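# Shut the toy oven door and leave everything standing

## Task

Swing the toy oven's door shut, release it so no gripper still holds it, and make sure the oven ends upright; the wire rack, the small red box, and any toy-food basket or small tea box that is present must all still be standing at the end.

## Robot and tools

Robot: two arms, left_arm and right_arm, each with a two-finger parallel gripper and a wrist camera. In the scene frame the origin sits at table-top height halfway between the two nominal bases, +x points out over the table, +z points up, and left_arm is on the +y side. Calibrated bases: left_arm at (-0.006, +0.221, +0.035) m, right_arm at (+0.013, -0.268, +0.015) m, each turned very slightly about z. Fixed cameras cam_head_left and cam_head_right look from a stand behind the arms; cam_left_wrist and cam_right_wrist ride on the grippers. All images are 672x504.

Frames: every hand pose, velocity and target an arm reports is in that arm's own base frame. Fingers point along the gripper's +z and open along its y. end_effector_position is the spot between the finger pads, just behind the tips.

execute_actions(actions, cameras): actions is a list of actions; each action is a table of 1 to 15 rows, one row per 1/30 s step, and a short table repeats its final row until 15 steps (0.5 s) pass. Every row holds 14 numbers in [-1, 1], always both arms: left dx, dy, dz, rx, ry, rz, opening, then right dx, dy, dz, rx, ry, rz, opening. The six pose numbers are an offset, not a pose: they are measured from that arm's Hand target as it stood when the action began, along the arm's base axes, and each row counts from that same start, not from the row above. Scale: 1.0 equals 0.6 m for dx, dy, dz and 180 degrees for the rotation vector rx, ry, rz; rotation turns about the Hand target position. A translation longer than 1.0 gets shortened. Repeating an offset in a new action moves the arm further. Six zeros re-request the current Hand target. Opening is absolute: +1 open (about 87 mm between pads), +0.5 about 69, 0 about 43, -0.5 about 18, -1 shut. An empty actions list returns full state plus images; cameras takes names, ["all"], or [] (an unknown name voids the call).

move(target, speed, blend, opening_speed, blocking, cameras): target is either one 14-number row or a list of up to 15 rows, laid out like execute_actions rows; every row is an offset from the Hand targets at the call's start, not from the previous row. Paths are straight lines with no obstacle avoidance, ending together, lasting 0.5 to 10 s. speed is m/s (0.002 to 2.9, default 0.25; rotation up to twice that in rad/s), one value or one per target. blend is a corner rounding radius in m (0 means stop at each target). opening_speed is per second on the -1..+1 scale, at least 0.2. blocking=false returns after about 0.5 s while motion continues. The result adds a move: line naming the ending (done, off_target, moving, held, fault) and limits such as paced (pose clipped) or held (steps withheld). done means at rest within 10 mm and 2 degrees; neither done nor off_target tells you about contact.

wait(seconds 0 to 10) lets time pass with commands held. stop brakes a running move. zoom_image(camera, region [x0, y0, x1, y1] in pixels, at most 504 by 504) enlarges part of the latest image of one of the four cameras. read_manual(section "licences") gives licence text only. finished_scene(scene, integer 1 to 3) ends the current scene irreversibly; after ending scene 1, make no further call in that reply.

Results: end_effector_position (m) and end_effector_quat_wxyz in the arm's base frame; Hand target, the last commanded pose after clipping, from which the next offsets start; Tool commands; grip_measured on the opening scale (Joint positions show the gripper on 0 closed to 1 open); joint torques, velocities (a within noise line may be omitted), motor temperatures, and for execute_actions some per-step positions. Readings can be off by a few cm at long reach.

Behaviour: orientation commands are clipped to 40 degrees from the measured orientation each step. Friction and weight leave the gripper short, low or tilted, so check position and orientation after each move and correct; a gripper stuck short needs the missing distance sent as a new offset. An arm blocked by an object keeps pushing until commanded back past its gripper. To grip, command about 0.04 below the grip_measured value at first contact; less below grips gentler. Sending 0 as an opening is a real command, so resend the current opening to keep a gripper unchanged.

Avoid: fast hits or slamming the door, hard presses on the oven or table, letting parts move when released, knocking over the rack, red box, basket or tea box, anything leaving the table, the two grippers or arms touching each other, loads on a wrist camera cable, paths running near an arm's own base, and long stretched or straining poses that heat motors (MOTOR HOT at 75 °C, arm folds at 90 °C, collapses at 100 °C). Objects may occasionally be nudged by outside disturbances.

Each tool is called after "Emit:" by a JSON object that holds its "api" and its "payload", one argument or row to a line.

## Session

Emit:
{"api": "execute_actions", "payload": {
  "actions": []
}}

Scene clock: 0.00 s.
left_arm: end_effector_position=(+0.3826, +0.0349, +0.0504) grip_measured=+0.978 end_effector_quat_wxyz=(+0.581, -0.087, +0.805, +0.086) | right_arm: end_effector_position=(+0.3803, +0.0035, +0.3495) grip_measured=+1.000 end_effector_quat_wxyz=(+0.697, -0.008, +0.717, -0.002)
Joint positions: left_arm=[-0.023 1.582 0.364 0.89 -0.263 -0.048 0.989] | right_arm=[0.013 1.04 1.029 -0.017 0.005 -0.015 1]
Joint velocities: within noise
Joint torques (N m): no reading
Motor temperatures (°C): left_arm=[22 21 25 22 21 22 23] | right_arm=[22 24 22 22 22 21 23]
Heat: left arm: 25 °C; right arm: 24 °C.
Hand target: left_arm +0.3860, +0.0349, +0.0565; +0.588, -0.087, +0.800, +0.085 | right_arm +0.3793, +0.0035, +0.3631; +0.710, -0.008, +0.704, -0.002
Tool commands: left_gripper/opening=+1.0 right_gripper/opening=+1.0

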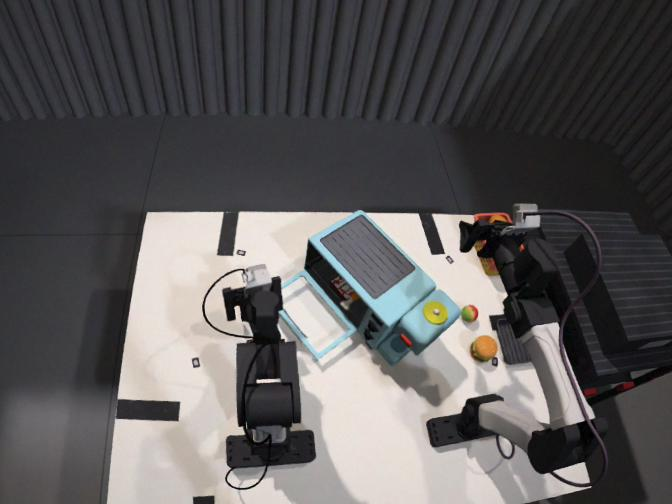

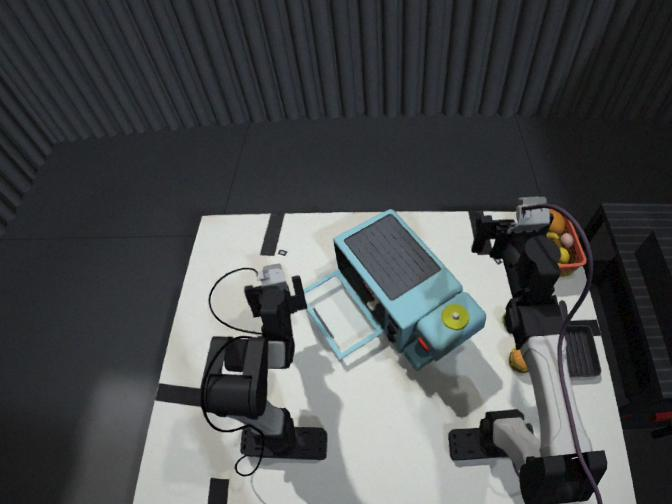

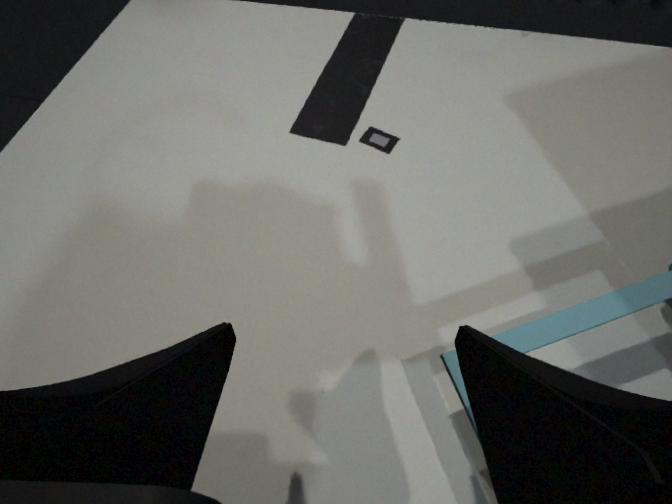

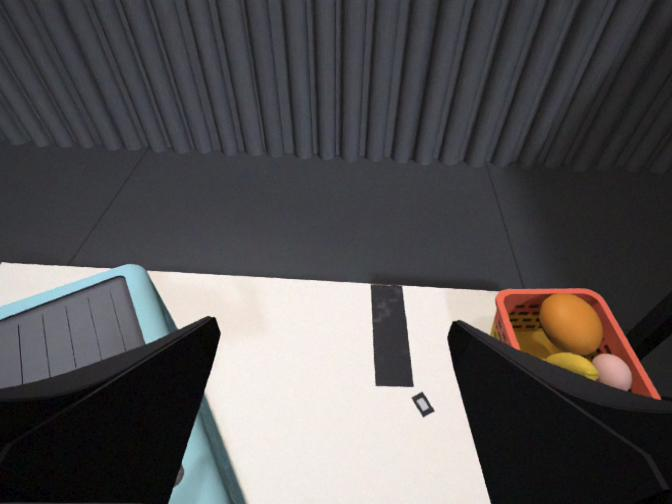

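Emit:
{"api": "zoom_image", "payload": {
  "camera": "cam_head_left",
  "region": [220, 200, 480, 395]
}}

Emit:
{"api": "zoom_image", "payload": {
  "camera": "cam_head_right",
  "region": [240, 200, 500, 395]
}}

Emit:
{"api": "zoom_image", "payload": {
  "camera": "cam_left_wrist",
  "region": [336, 200, 672, 452]
}}

Scaled by 1.938 from the camera's 672x504 image, which has a finer 960x720 frame.

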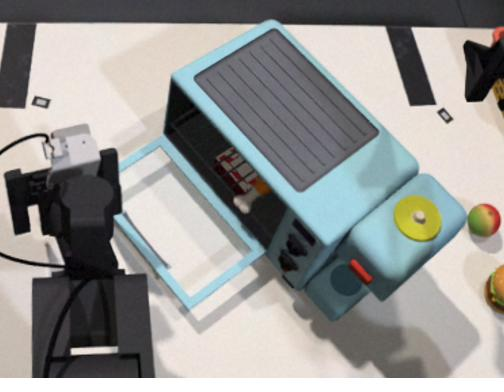

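Scaled by 1.938 from the camera's 672x504 image, which has a finer 960x720 frame.

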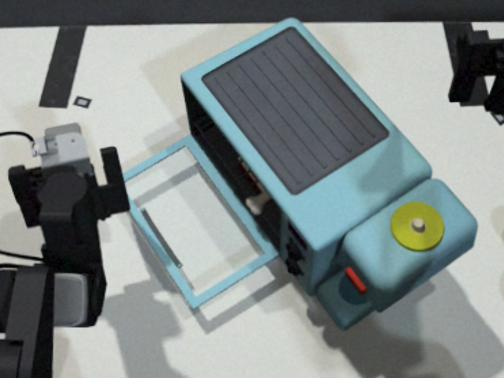

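Scaled by 1.500 from the camera's 672x504 image, which has a finer 960x720 frame.

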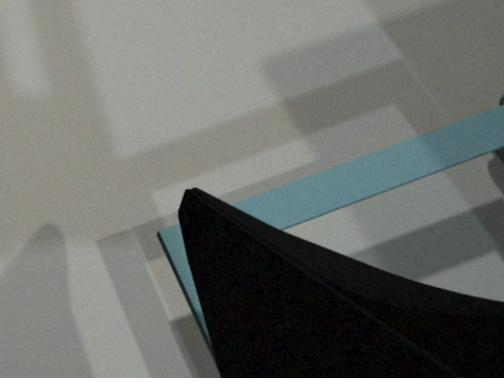

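Emit:
{"api": "move", "payload": {
  "target": [-0.25,0.08,0.13,0,0,0,-1,0,0,0,0,0,0,1],
  "cameras": ["all"]
}}

Scene clock: 63.20 s.
left_arm: end_effector_position=(+0.2339, +0.0816, +0.1195) grip_measured=-1.000 end_effector_quat_wxyz=(+0.580, -0.097, +0.805, +0.080) | right_arm: end_effector_position=(+0.3803, +0.0035, +0.3495) grip_measured=+1.000 end_effector_quat_wxyz=(+0.697, -0.008, +0.717, -0.002)
Joint positions: left_arm=[0.455 0.377 0.246 -0.196 0.188 0.08 0] | right_arm=[0.013 1.04 1.029 -0.017 0.005 -0.015 1]
Joint torques (N m): left_arm=[0.7 2.55 10.62 1.76 0.1 0.25] | right_arm=[-0.38 -3.41 6.68 1.82 0.04 0.01]
Motor temperatures (°C): left_arm=[22 24 29 29 21 22 23] | right_arm=[22 25 27 30 22 21 23]
Heat: left arm: 29 °C; right arm: 30 °C.
Hand target: left_arm +0.2359, +0.0830, +0.1345; +0.588, -0.087, +0.800, +0.085 | right_arm +0.3793, +0.0035, +0.3631; +0.710, -0.008, +0.704, -0.002
Off the commanded pose: left_arm 0.015 m, 2 deg | right_arm 0.014 m, 2 deg.
move: off_target (left_arm, right_arm)

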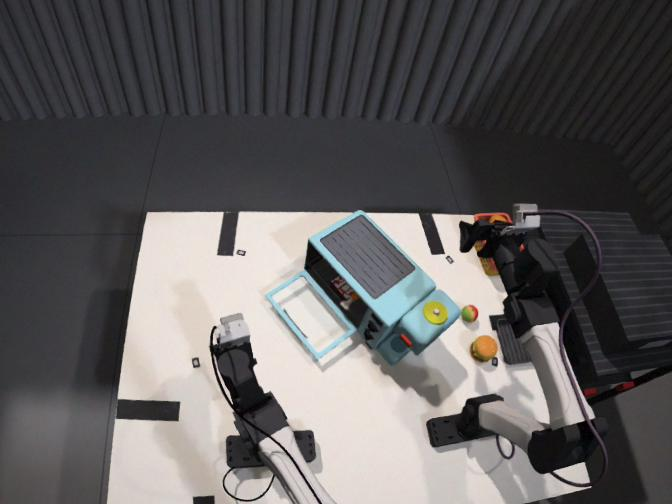

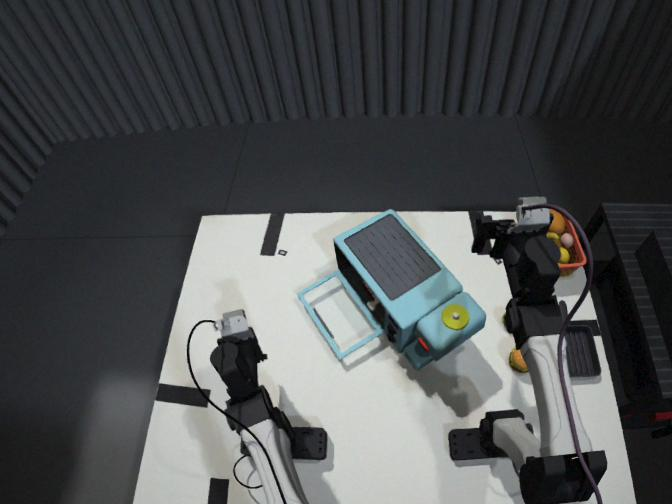

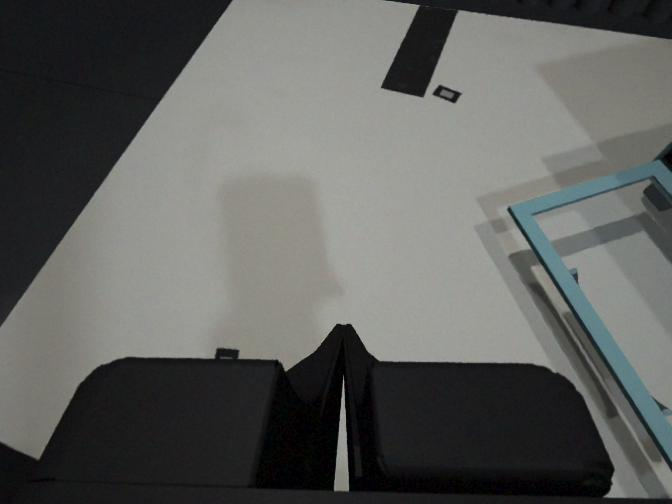

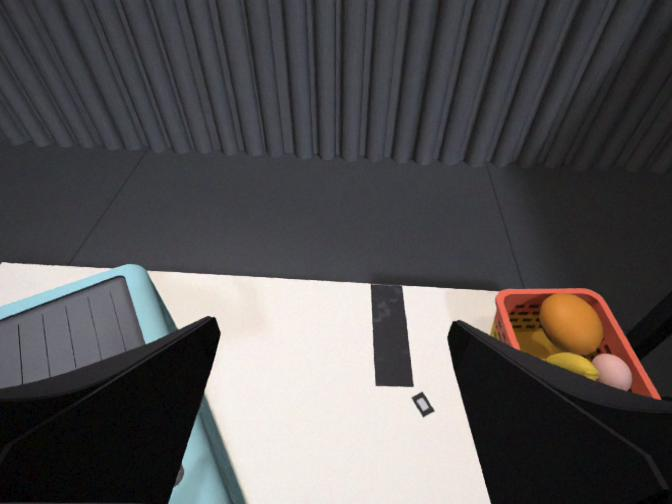

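Emit:
{"api": "zoom_image", "payload": {
  "camera": "cam_left_wrist",
  "region": [460, 120, 672, 480]
}}

Emit:
{"api": "zoom_image", "payload": {
  "camera": "cam_head_left",
  "region": [250, 220, 410, 370]
}}

Scaled by 1.400 from the camera's 672x504 image, which has a finer 960x720 frame.

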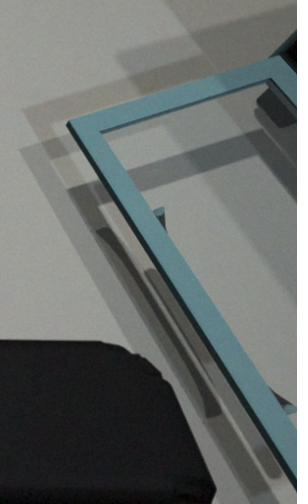

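Scaled by 3.150 from the camera's 672x504 image, which has a finer 960x720 frame.

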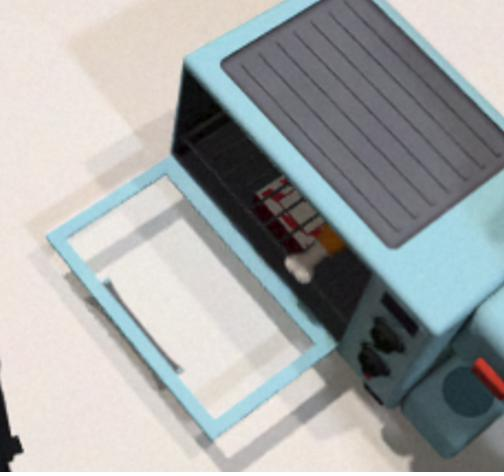

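Emit:
{"api": "move", "payload": {
  "target": [0.138,-0.118,-0.14,-0.0375,-0.0928,-0.3257,-1,0,0,0,0,0,0,1],
  "cameras": ["all"]
}}

Scene clock: 103.10 s.
left_arm: end_effector_position=(+0.3151, +0.0115, +0.0452) grip_measured=-1.000 end_effector_quat_wxyz=(+0.639, +0.257, +0.670, -0.277) | right_arm: end_effector_position=(+0.3803, +0.0035, +0.3495) grip_measured=+1.000 end_effector_quat_wxyz=(+0.697, -0.008, +0.717, -0.002)
Joint positions: left_arm=[0.612 1.995 0.315 1.517 1.386 0.118 0] | right_arm=[0.013 1.04 1.029 -0.017 0.005 -0.015 1]
Joint torques (N m): left_arm=[-0.32 -4.26 3.15 1.85 0.18 0.03] | right_arm=[-0.38 -3.38 6.67 1.82 0.04 0.01]
Motor temperatures (°C): left_arm=[22 22 37 33 21 22 23] | right_arm=[22 25 28 32 22 21 23]
Heat: left arm: 37 °C; right arm: 32 °C.
Hand target: left_arm +0.3188, +0.0122, +0.0506; +0.654, +0.270, +0.653, -0.270 | right_arm +0.3793, +0.0035, +0.3631; +0.710, -0.008, +0.704, -0.002
Off the commanded pose: left_arm 0.006 m, 3 deg | right_arm 0.014 m, 2 deg.
joint sent to its limit (left arm) — joint 4 (wrist pitch), upper limit. The joint targets still meet the commanded pose.
move: off_target (left_arm, right_arm)

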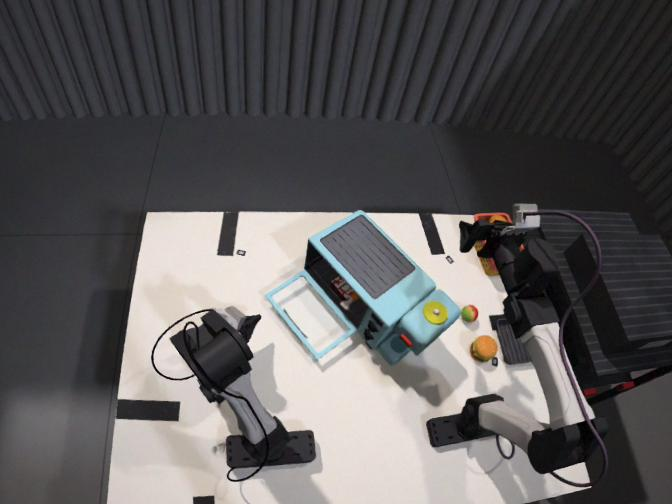

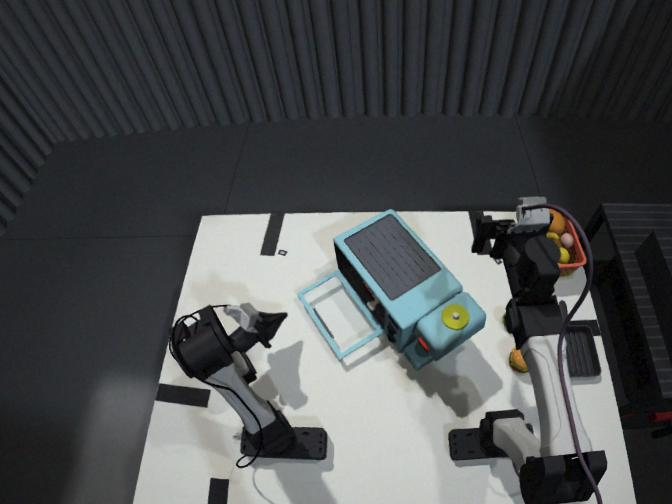

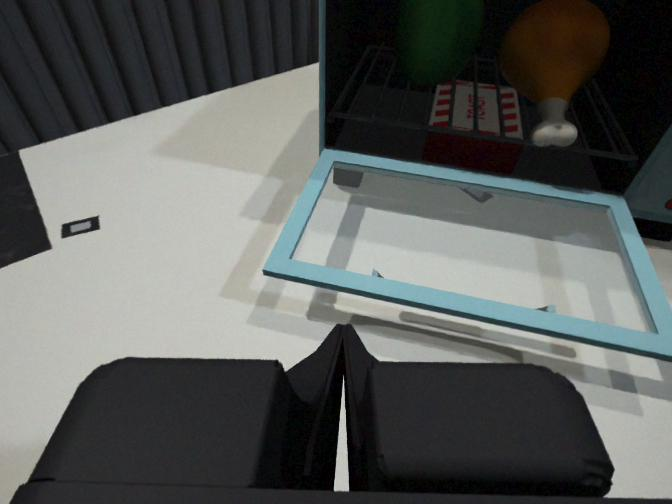

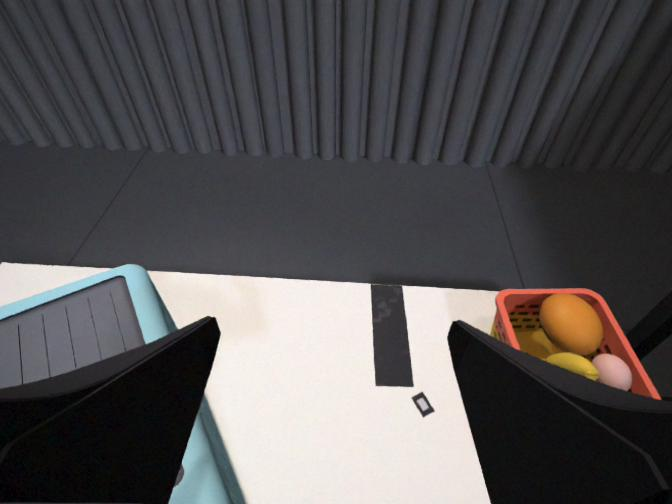

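Emit:
{"api": "move", "payload": {
  "target": [0,0,0.02,-0.292,0.4165,0.173,-1,0,0,0,0,0,0,1],
  "cameras": ["all"]
}}

Scene clock: 137.80 s.
left_arm: end_effector_position=(+0.3108, +0.0083, +0.0548) grip_measured=-1.000 end_effector_quat_wxyz=(+0.223, -0.400, +0.769, -0.447) | right_arm: end_effector_position=(+0.3803, +0.0035, +0.3495) grip_measured=+1.000 end_effector_quat_wxyz=(+0.697, -0.008, +0.717, -0.002)
Joint positions: left_arm=[0.555 1.592 0.594 0.006 0.929 -0.701 0] | right_arm=[0.013 1.04 1.029 -0.017 0.005 -0.015 1]
Joint torques (N m): left_arm=[-0.47 -4.96 7.92 1.11 0.2 0.04] | right_arm=[-0.39 -3.4 6.69 1.81 0.04 0.02]
Motor temperatures (°C): left_arm=[22 24 32 33 21 22 23] | right_arm=[22 25 29 33 22 21 23]
Heat: left arm: 33 °C; right arm: 33 °C.
Hand target: left_arm +0.3188, +0.0121, +0.0625; +0.230, -0.400, +0.768, -0.444 | right_arm +0.3793, +0.0035, +0.3631; +0.710, -0.008, +0.704, -0.002
Off the commanded pose: left_arm 0.012 m, 1 deg | right_arm 0.014 m, 2 deg.
move: off_target (left_arm, right_arm)

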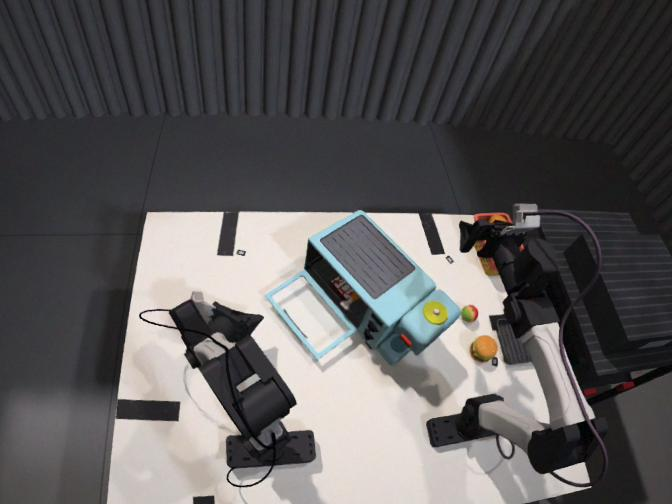

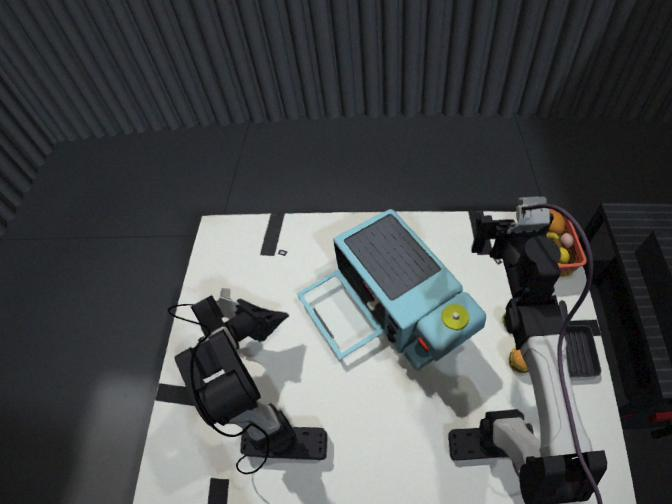

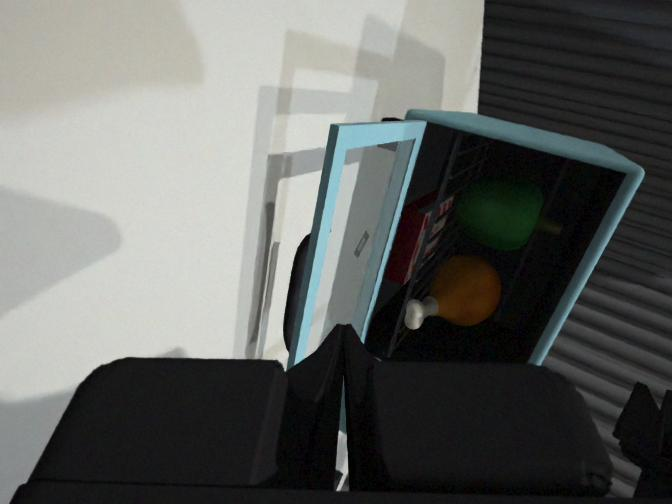

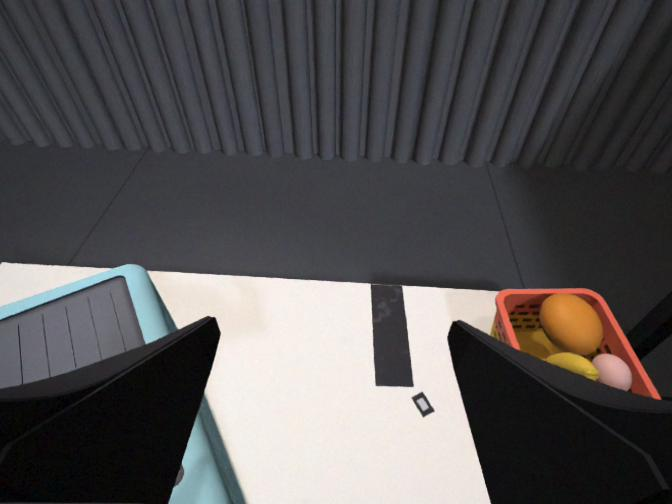

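Emit:
{"api": "move", "payload": {
  "target": [0.0387,-0.0252,-0.1208,0,0,0,-1,0,0,0,0,0,0,1],
  "cameras": ["cam_left_wrist","cam_head_left"]
}}

Scene clock: 164.17 s.
left_arm: end_effector_position=(+0.3440, -0.0011, -0.0057) grip_measured=-1.000 end_effector_quat_wxyz=(+0.235, -0.392, +0.770, -0.446) | right_arm: end_effector_position=(+0.3803, +0.0035, +0.3495) grip_measured=+1.000 end_effector_quat_wxyz=(+0.697, -0.008, +0.717, -0.002)
Joint positions: left_arm=[0.461 1.914 0.578 0.464 0.873 -0.818 0] | right_arm=[0.013 1.04 1.029 -0.017 0.005 -0.015 1]
Joint torques (N m): left_arm=[-0.44 -5.19 2.91 1.47 0.18 0.03] | right_arm=[-0.38 -3.4 6.68 1.82 0.04 0.01]
Heat: left arm: 34 °C; right arm: 34 °C.
Hand target: left_arm +0.3420, -0.0031, -0.0100; +0.230, -0.400, +0.768, -0.444 | right_arm +0.3793, +0.0035, +0.3631; +0.710, -0.008, +0.704, -0.002
Off the commanded pose: left_arm 0.005 m, 1 deg | right_arm 0.014 m, 2 deg.
move: off_target (right_arm)
Images, in order (width x height): cam_head_left 672x504, cam_left_wrist 672x504.

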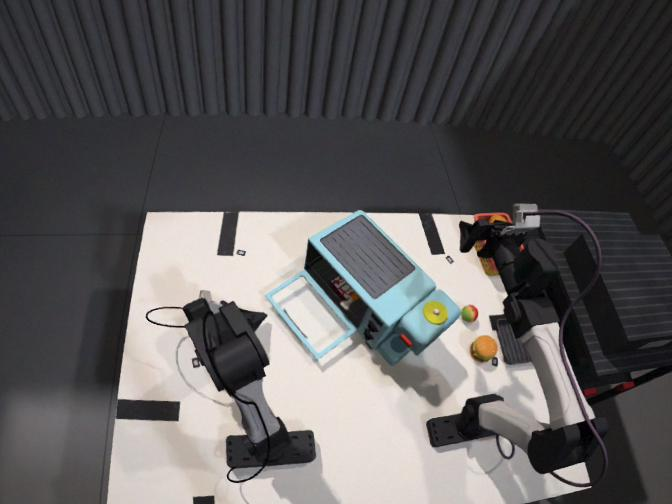

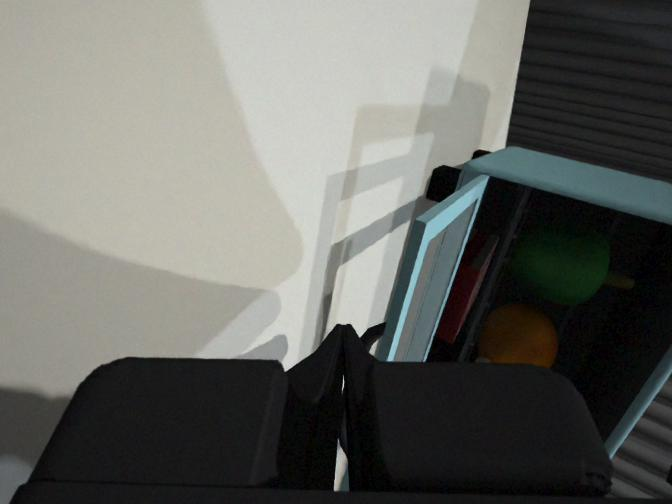

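Emit:
{"api": "move", "payload": {
  "target": [0.0617,-0.0667,-0.012,0,0,0,-1,0,0,0,0,0,0,1],
  "speed": 0.12,
  "cameras": ["cam_left_wrist","cam_head_left"]
}}

Scene clock: 184.67 s.
left_arm: end_effector_position=(+0.3658, -0.0447, -0.0237) grip_measured=-1.000 end_effector_quat_wxyz=(+0.214, -0.405, +0.773, -0.439) | right_arm: end_effector_position=(+0.3803, +0.0035, +0.3495) grip_measured=+1.000 end_effector_quat_wxyz=(+0.697, -0.008, +0.717, -0.002)
Joint positions: left_arm=[0.281 2.008 0.59 0.628 0.742 -1.001 0] | right_arm=[0.013 1.04 1.029 -0.017 0.005 -0.015 1]
Joint torques (N m): left_arm=[-0.49 -5.81 5.72 1.71 0.13 -0.01] | right_arm=[-0.39 -3.38 6.69 1.82 0.04 0.02]
Heat: left arm: 32 °C; right arm: 34 °C.
Hand target: left_arm +0.3789, -0.0431, -0.0172; +0.230, -0.400, +0.768, -0.444 | right_arm +0.3793, +0.0035, +0.3631; +0.710, -0.008, +0.704, -0.002
Off the commanded pose: left_arm 0.015 m, 2 deg | right_arm 0.014 m, 2 deg.
move: off_target (left_arm, right_arm)
Images, in order (width x height): cam_head_left 672x504, cam_left_wrist 672x504.

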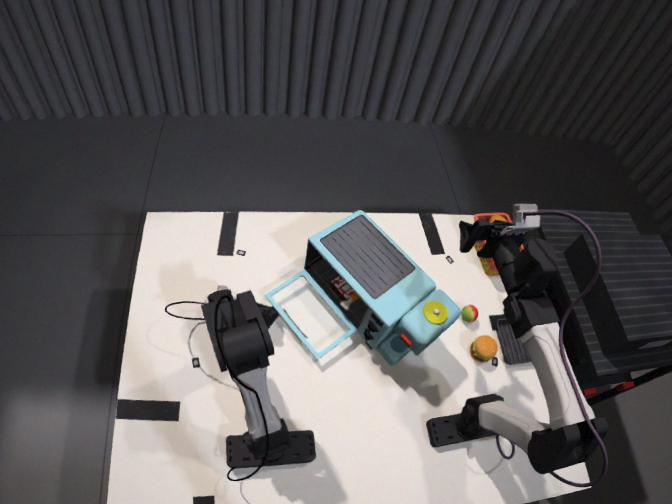

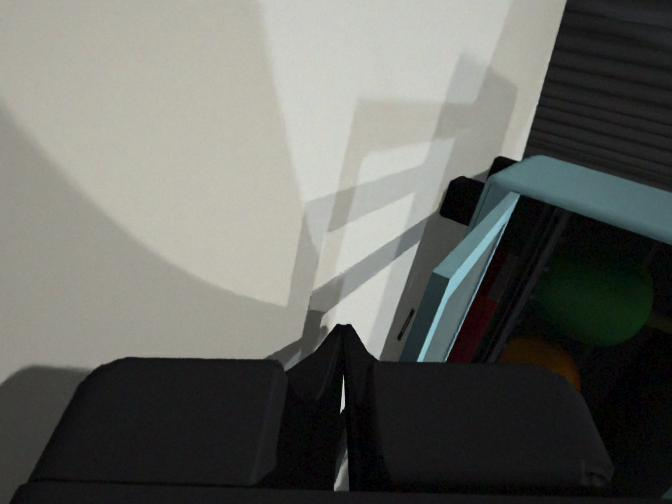

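Emit:
{"api": "move", "payload": {
  "target": [
    [0.008,0.001,0.0687,0,0,0,-1,0,0,0,0,0,0,1],
    [0.014,-0.0078,0.1087,0,0,0,-1,0,0,0,0,0,0,1],
    [0.03,-0.033,0.1553,0,0,0,-1,0,0,0,0,0,0,1]
  ],
  "speed": 0.1,
  "blend": 0.02,
  "cameras": ["cam_left_wrist","cam_head_left"]
}}

Scene clock: 191.37 s.
left_arm: end_effector_position=(+0.3870, -0.0635, +0.0592) grip_measured=-1.000 end_effector_quat_wxyz=(+0.215, -0.404, +0.773, -0.439) | right_arm: end_effector_position=(+0.3803, +0.0035, +0.3495) grip_measured=+1.000 end_effector_quat_wxyz=(+0.697, -0.008, +0.717, -0.002)
Joint positions: left_arm=[0.2 1.722 0.718 0.264 0.684 -1.074 0] | right_arm=[0.013 1.04 1.029 -0.017 0.005 -0.015 1]
Joint torques (N m): left_arm=[-0.31 -7.88 8.13 1.43 0.14 0] | right_arm=[-0.39 -3.41 6.65 1.82 0.04 0.01]
Heat: left arm: 32 °C; right arm: 34 °C.
Hand target: left_arm +0.3970, -0.0629, +0.0760; +0.230, -0.400, +0.768, -0.444 | right_arm +0.3793, +0.0035, +0.3631; +0.710, -0.008, +0.704, -0.002
Off the commanded pose: left_arm 0.019 m, 2 deg | right_arm 0.014 m, 2 deg.
move: off_target (left_arm, right_arm); blend cut to 0.0124 m at target 1, 0.0124 m at target 2
Images, in order (width x height): cam_head_left 672x504, cam_left_wrist 672x504.

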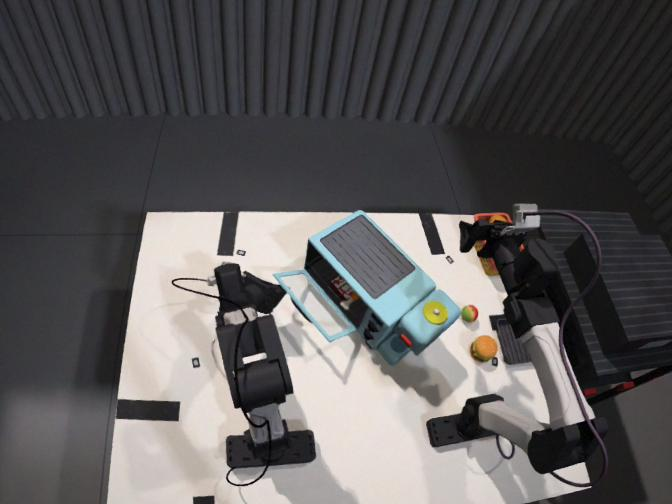

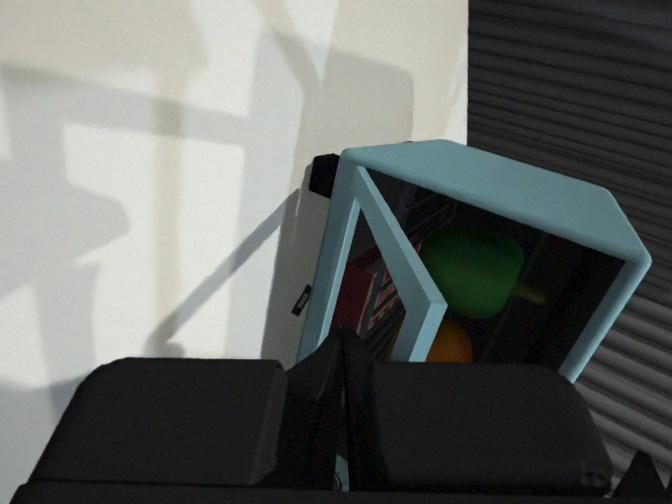

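Emit:
{"api": "move", "payload": {
  "target": [
    [0.0238,-0.0372,0.0483,0,0,0,-1,0,0,0,0,0,0,1],
    [0.045,-0.0702,0.0643,0,0,0,-1,0,0,0,0,0,0,1],
    [0.0597,-0.0928,0.065,0,0,0,-1,0,0,0,0,0,0,1]
  ],
  "speed": 0.1,
  "blend": 0.02,
  "cameras": ["cam_left_wrist","cam_head_left"]
}}

Scene clock: 196.90 s.
left_arm: end_effector_position=(+0.4230, -0.1184, +0.1067) grip_measured=-1.000 end_effector_quat_wxyz=(+0.223, -0.397, +0.773, -0.441) | right_arm: end_effector_position=(+0.3803, +0.0035, +0.3495) grip_measured=+1.000 end_effector_quat_wxyz=(+0.697, -0.008, +0.717, -0.002)
Joint positions: left_arm=[0.012 1.696 0.891 0.166 0.539 -1.212 0] | right_arm=[0.013 1.04 1.029 -0.017 0.005 -0.015 1]
Joint torques (N m): left_arm=[-0.25 -5.56 9.21 1.63 0.03 0.05] | right_arm=[-0.38 -3.43 6.64 1.83 0.04 0.01]
Heat: left arm: 32 °C; right arm: 34 °C.
Hand target: left_arm +0.4327, -0.1186, +0.1150; +0.230, -0.400, +0.768, -0.444 | right_arm +0.3793, +0.0035, +0.3631; +0.710, -0.008, +0.704, -0.002
Off the commanded pose: left_arm 0.013 m, 1 deg | right_arm 0.014 m, 2 deg.
move: off_target (left_arm, right_arm); blend cut to 0.0127 m at target 1, 0.0081 m at target 2
Images, in order (width x height): cam_head_left 672x504, cam_left_wrist 672x504.

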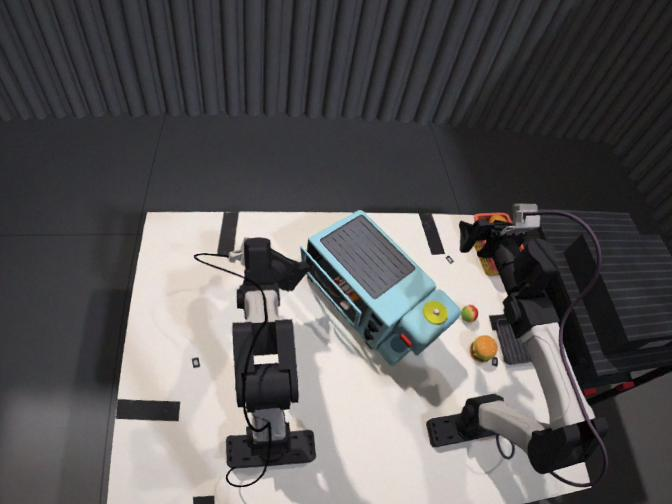

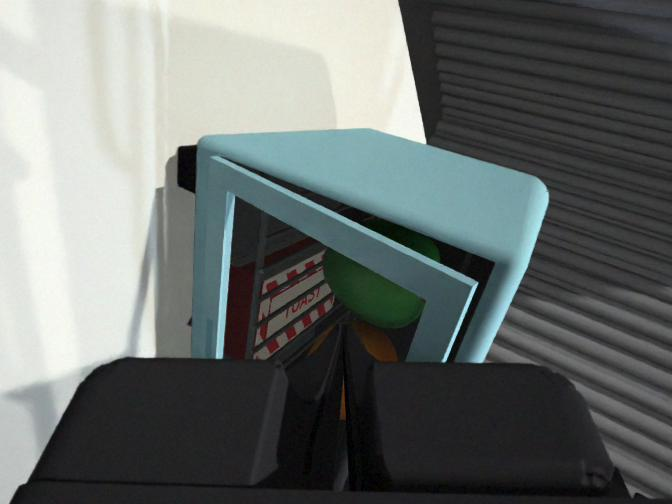

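Emit:
{"api": "move", "payload": {
  "target": [0.032,-0.05,0.0,0,0,0,-1,0,0,0,0,0,0,1],
  "speed": 0.08,
  "cameras": ["cam_left_wrist","cam_head_left"]
}}

Scene clock: 200.50 s.
left_arm: end_effector_position=(+0.4353, -0.1341, +0.0998) grip_measured=-1.000 end_effector_quat_wxyz=(+0.216, -0.412, +0.776, -0.425) | right_arm: end_effector_position=(+0.3803, +0.0035, +0.3495) grip_measured=+1.000 end_effector_quat_wxyz=(+0.697, -0.008, +0.717, -0.002)
Joint positions: left_arm=[-0.045 1.747 0.95 0.14 0.468 -1.254 0] | right_arm=[0.013 1.04 1.029 -0.017 0.005 -0.015 1]
Joint torques (N m): left_arm=[-3.08 -4.94 10.36 2.01 0.05 -0.11] | right_arm=[-0.36 -3.38 6.68 1.82 0.04 0.02]
Heat: left arm: 33 °C; right arm: 34 °C.
Hand target: left_arm +0.4520, -0.1485, +0.1151; +0.230, -0.400, +0.768, -0.444 | right_arm +0.3793, +0.0035, +0.3631; +0.710, -0.008, +0.704, -0.002
Off the commanded pose: left_arm 0.027 m, 3 deg | right_arm 0.014 m, 2 deg.
move: off_target (left_arm, right_arm)
Images, in order (width x height): cam_head_left 672x504, cam_left_wrist 672x504.

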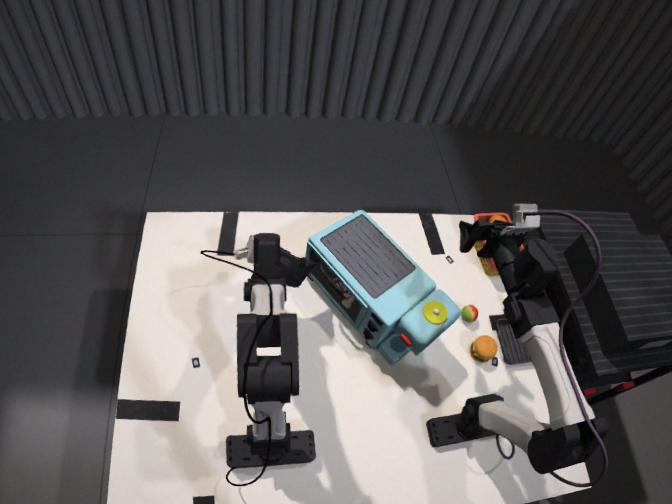

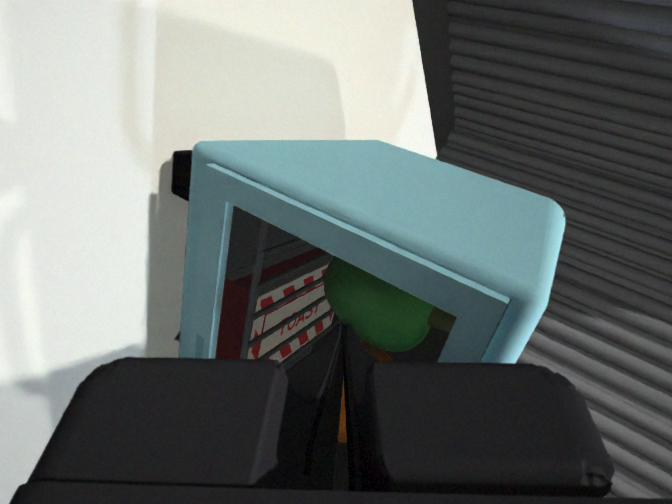

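Emit:
{"api": "zoom_image", "payload": {
  "camera": "cam_left_wrist",
  "region": [150, 100, 600, 400]
}}

Emit:
{"api": "move", "payload": {
  "target": [-0.09,0.14,0.0,0,0,0,-1,0,0,0,0,0,0,1],
  "speed": 0.15,
  "cameras": ["cam_left_wrist","cam_head_left"]
}}

Emit:
{"api": "zoom_image", "payload": {
  "camera": "cam_left_wrist",
  "region": [150, 100, 600, 400]
}}

Scaled by 1.120 from the camera's 672x504 image, which has a finer 960x720 frame.

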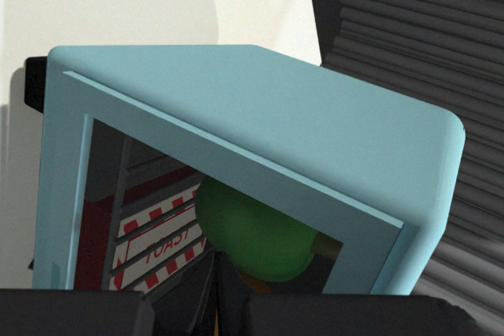

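Scene clock: 205.77 s.
left_arm: end_effector_position=(+0.4037, -0.0632, +0.1104) grip_measured=-1.000 end_effector_quat_wxyz=(+0.228, -0.409, +0.765, -0.442) | right_arm: end_effector_position=(+0.3803, +0.0035, +0.3495) grip_measured=+1.000 end_effector_quat_wxyz=(+0.697, -0.008, +0.717, -0.002)
Joint positions: left_arm=[0.187 1.63 0.844 0.09 0.661 -1.112 0] | right_arm=[0.013 1.04 1.029 -0.017 0.005 -0.015 1]
Joint torques (N m): left_arm=[0.36 -8.05 5.48 1.49 0.25 0.34] | right_arm=[-0.38 -3.37 6.68 1.82 0.03 0.01]
Heat: left arm: 34 °C; right arm: 35 °C.
Hand target: left_arm +0.3981, -0.0645, +0.1151; +0.230, -0.400, +0.768, -0.444 | right_arm +0.3793, +0.0035, +0.3631; +0.710, -0.008, +0.704, -0.002
Off the commanded pose: left_arm 0.007 m, 1 deg | right_arm 0.014 m, 2 deg.
move: off_target (right_arm)
Images, in order (width x height): cam_head_left 672x504, cam_left_wrist 672x504.

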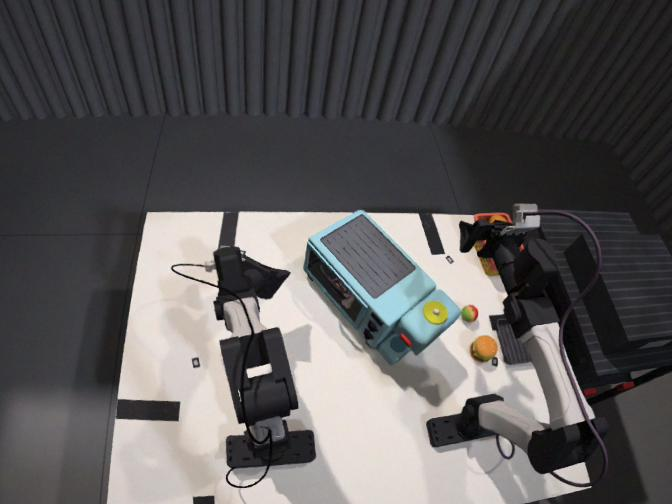

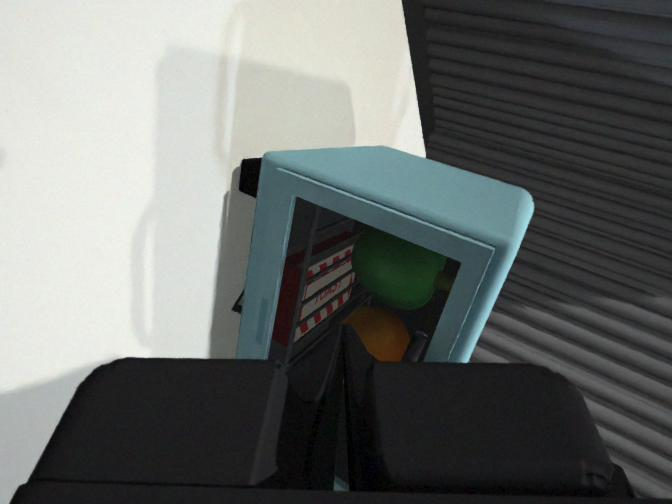

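Scaled by 1.120 from the camera's 672x504 image, which has a finer 960x720 frame.

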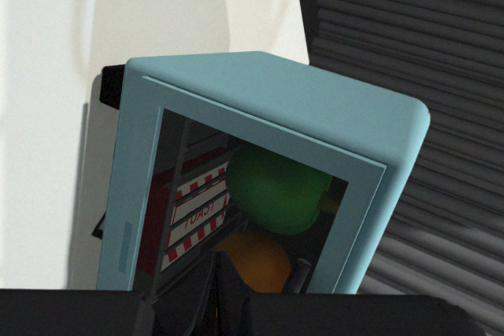

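Emit:
{"api": "finished_scene", "payload": {
  "scene": 1
}}

The scene is finished: the task was done.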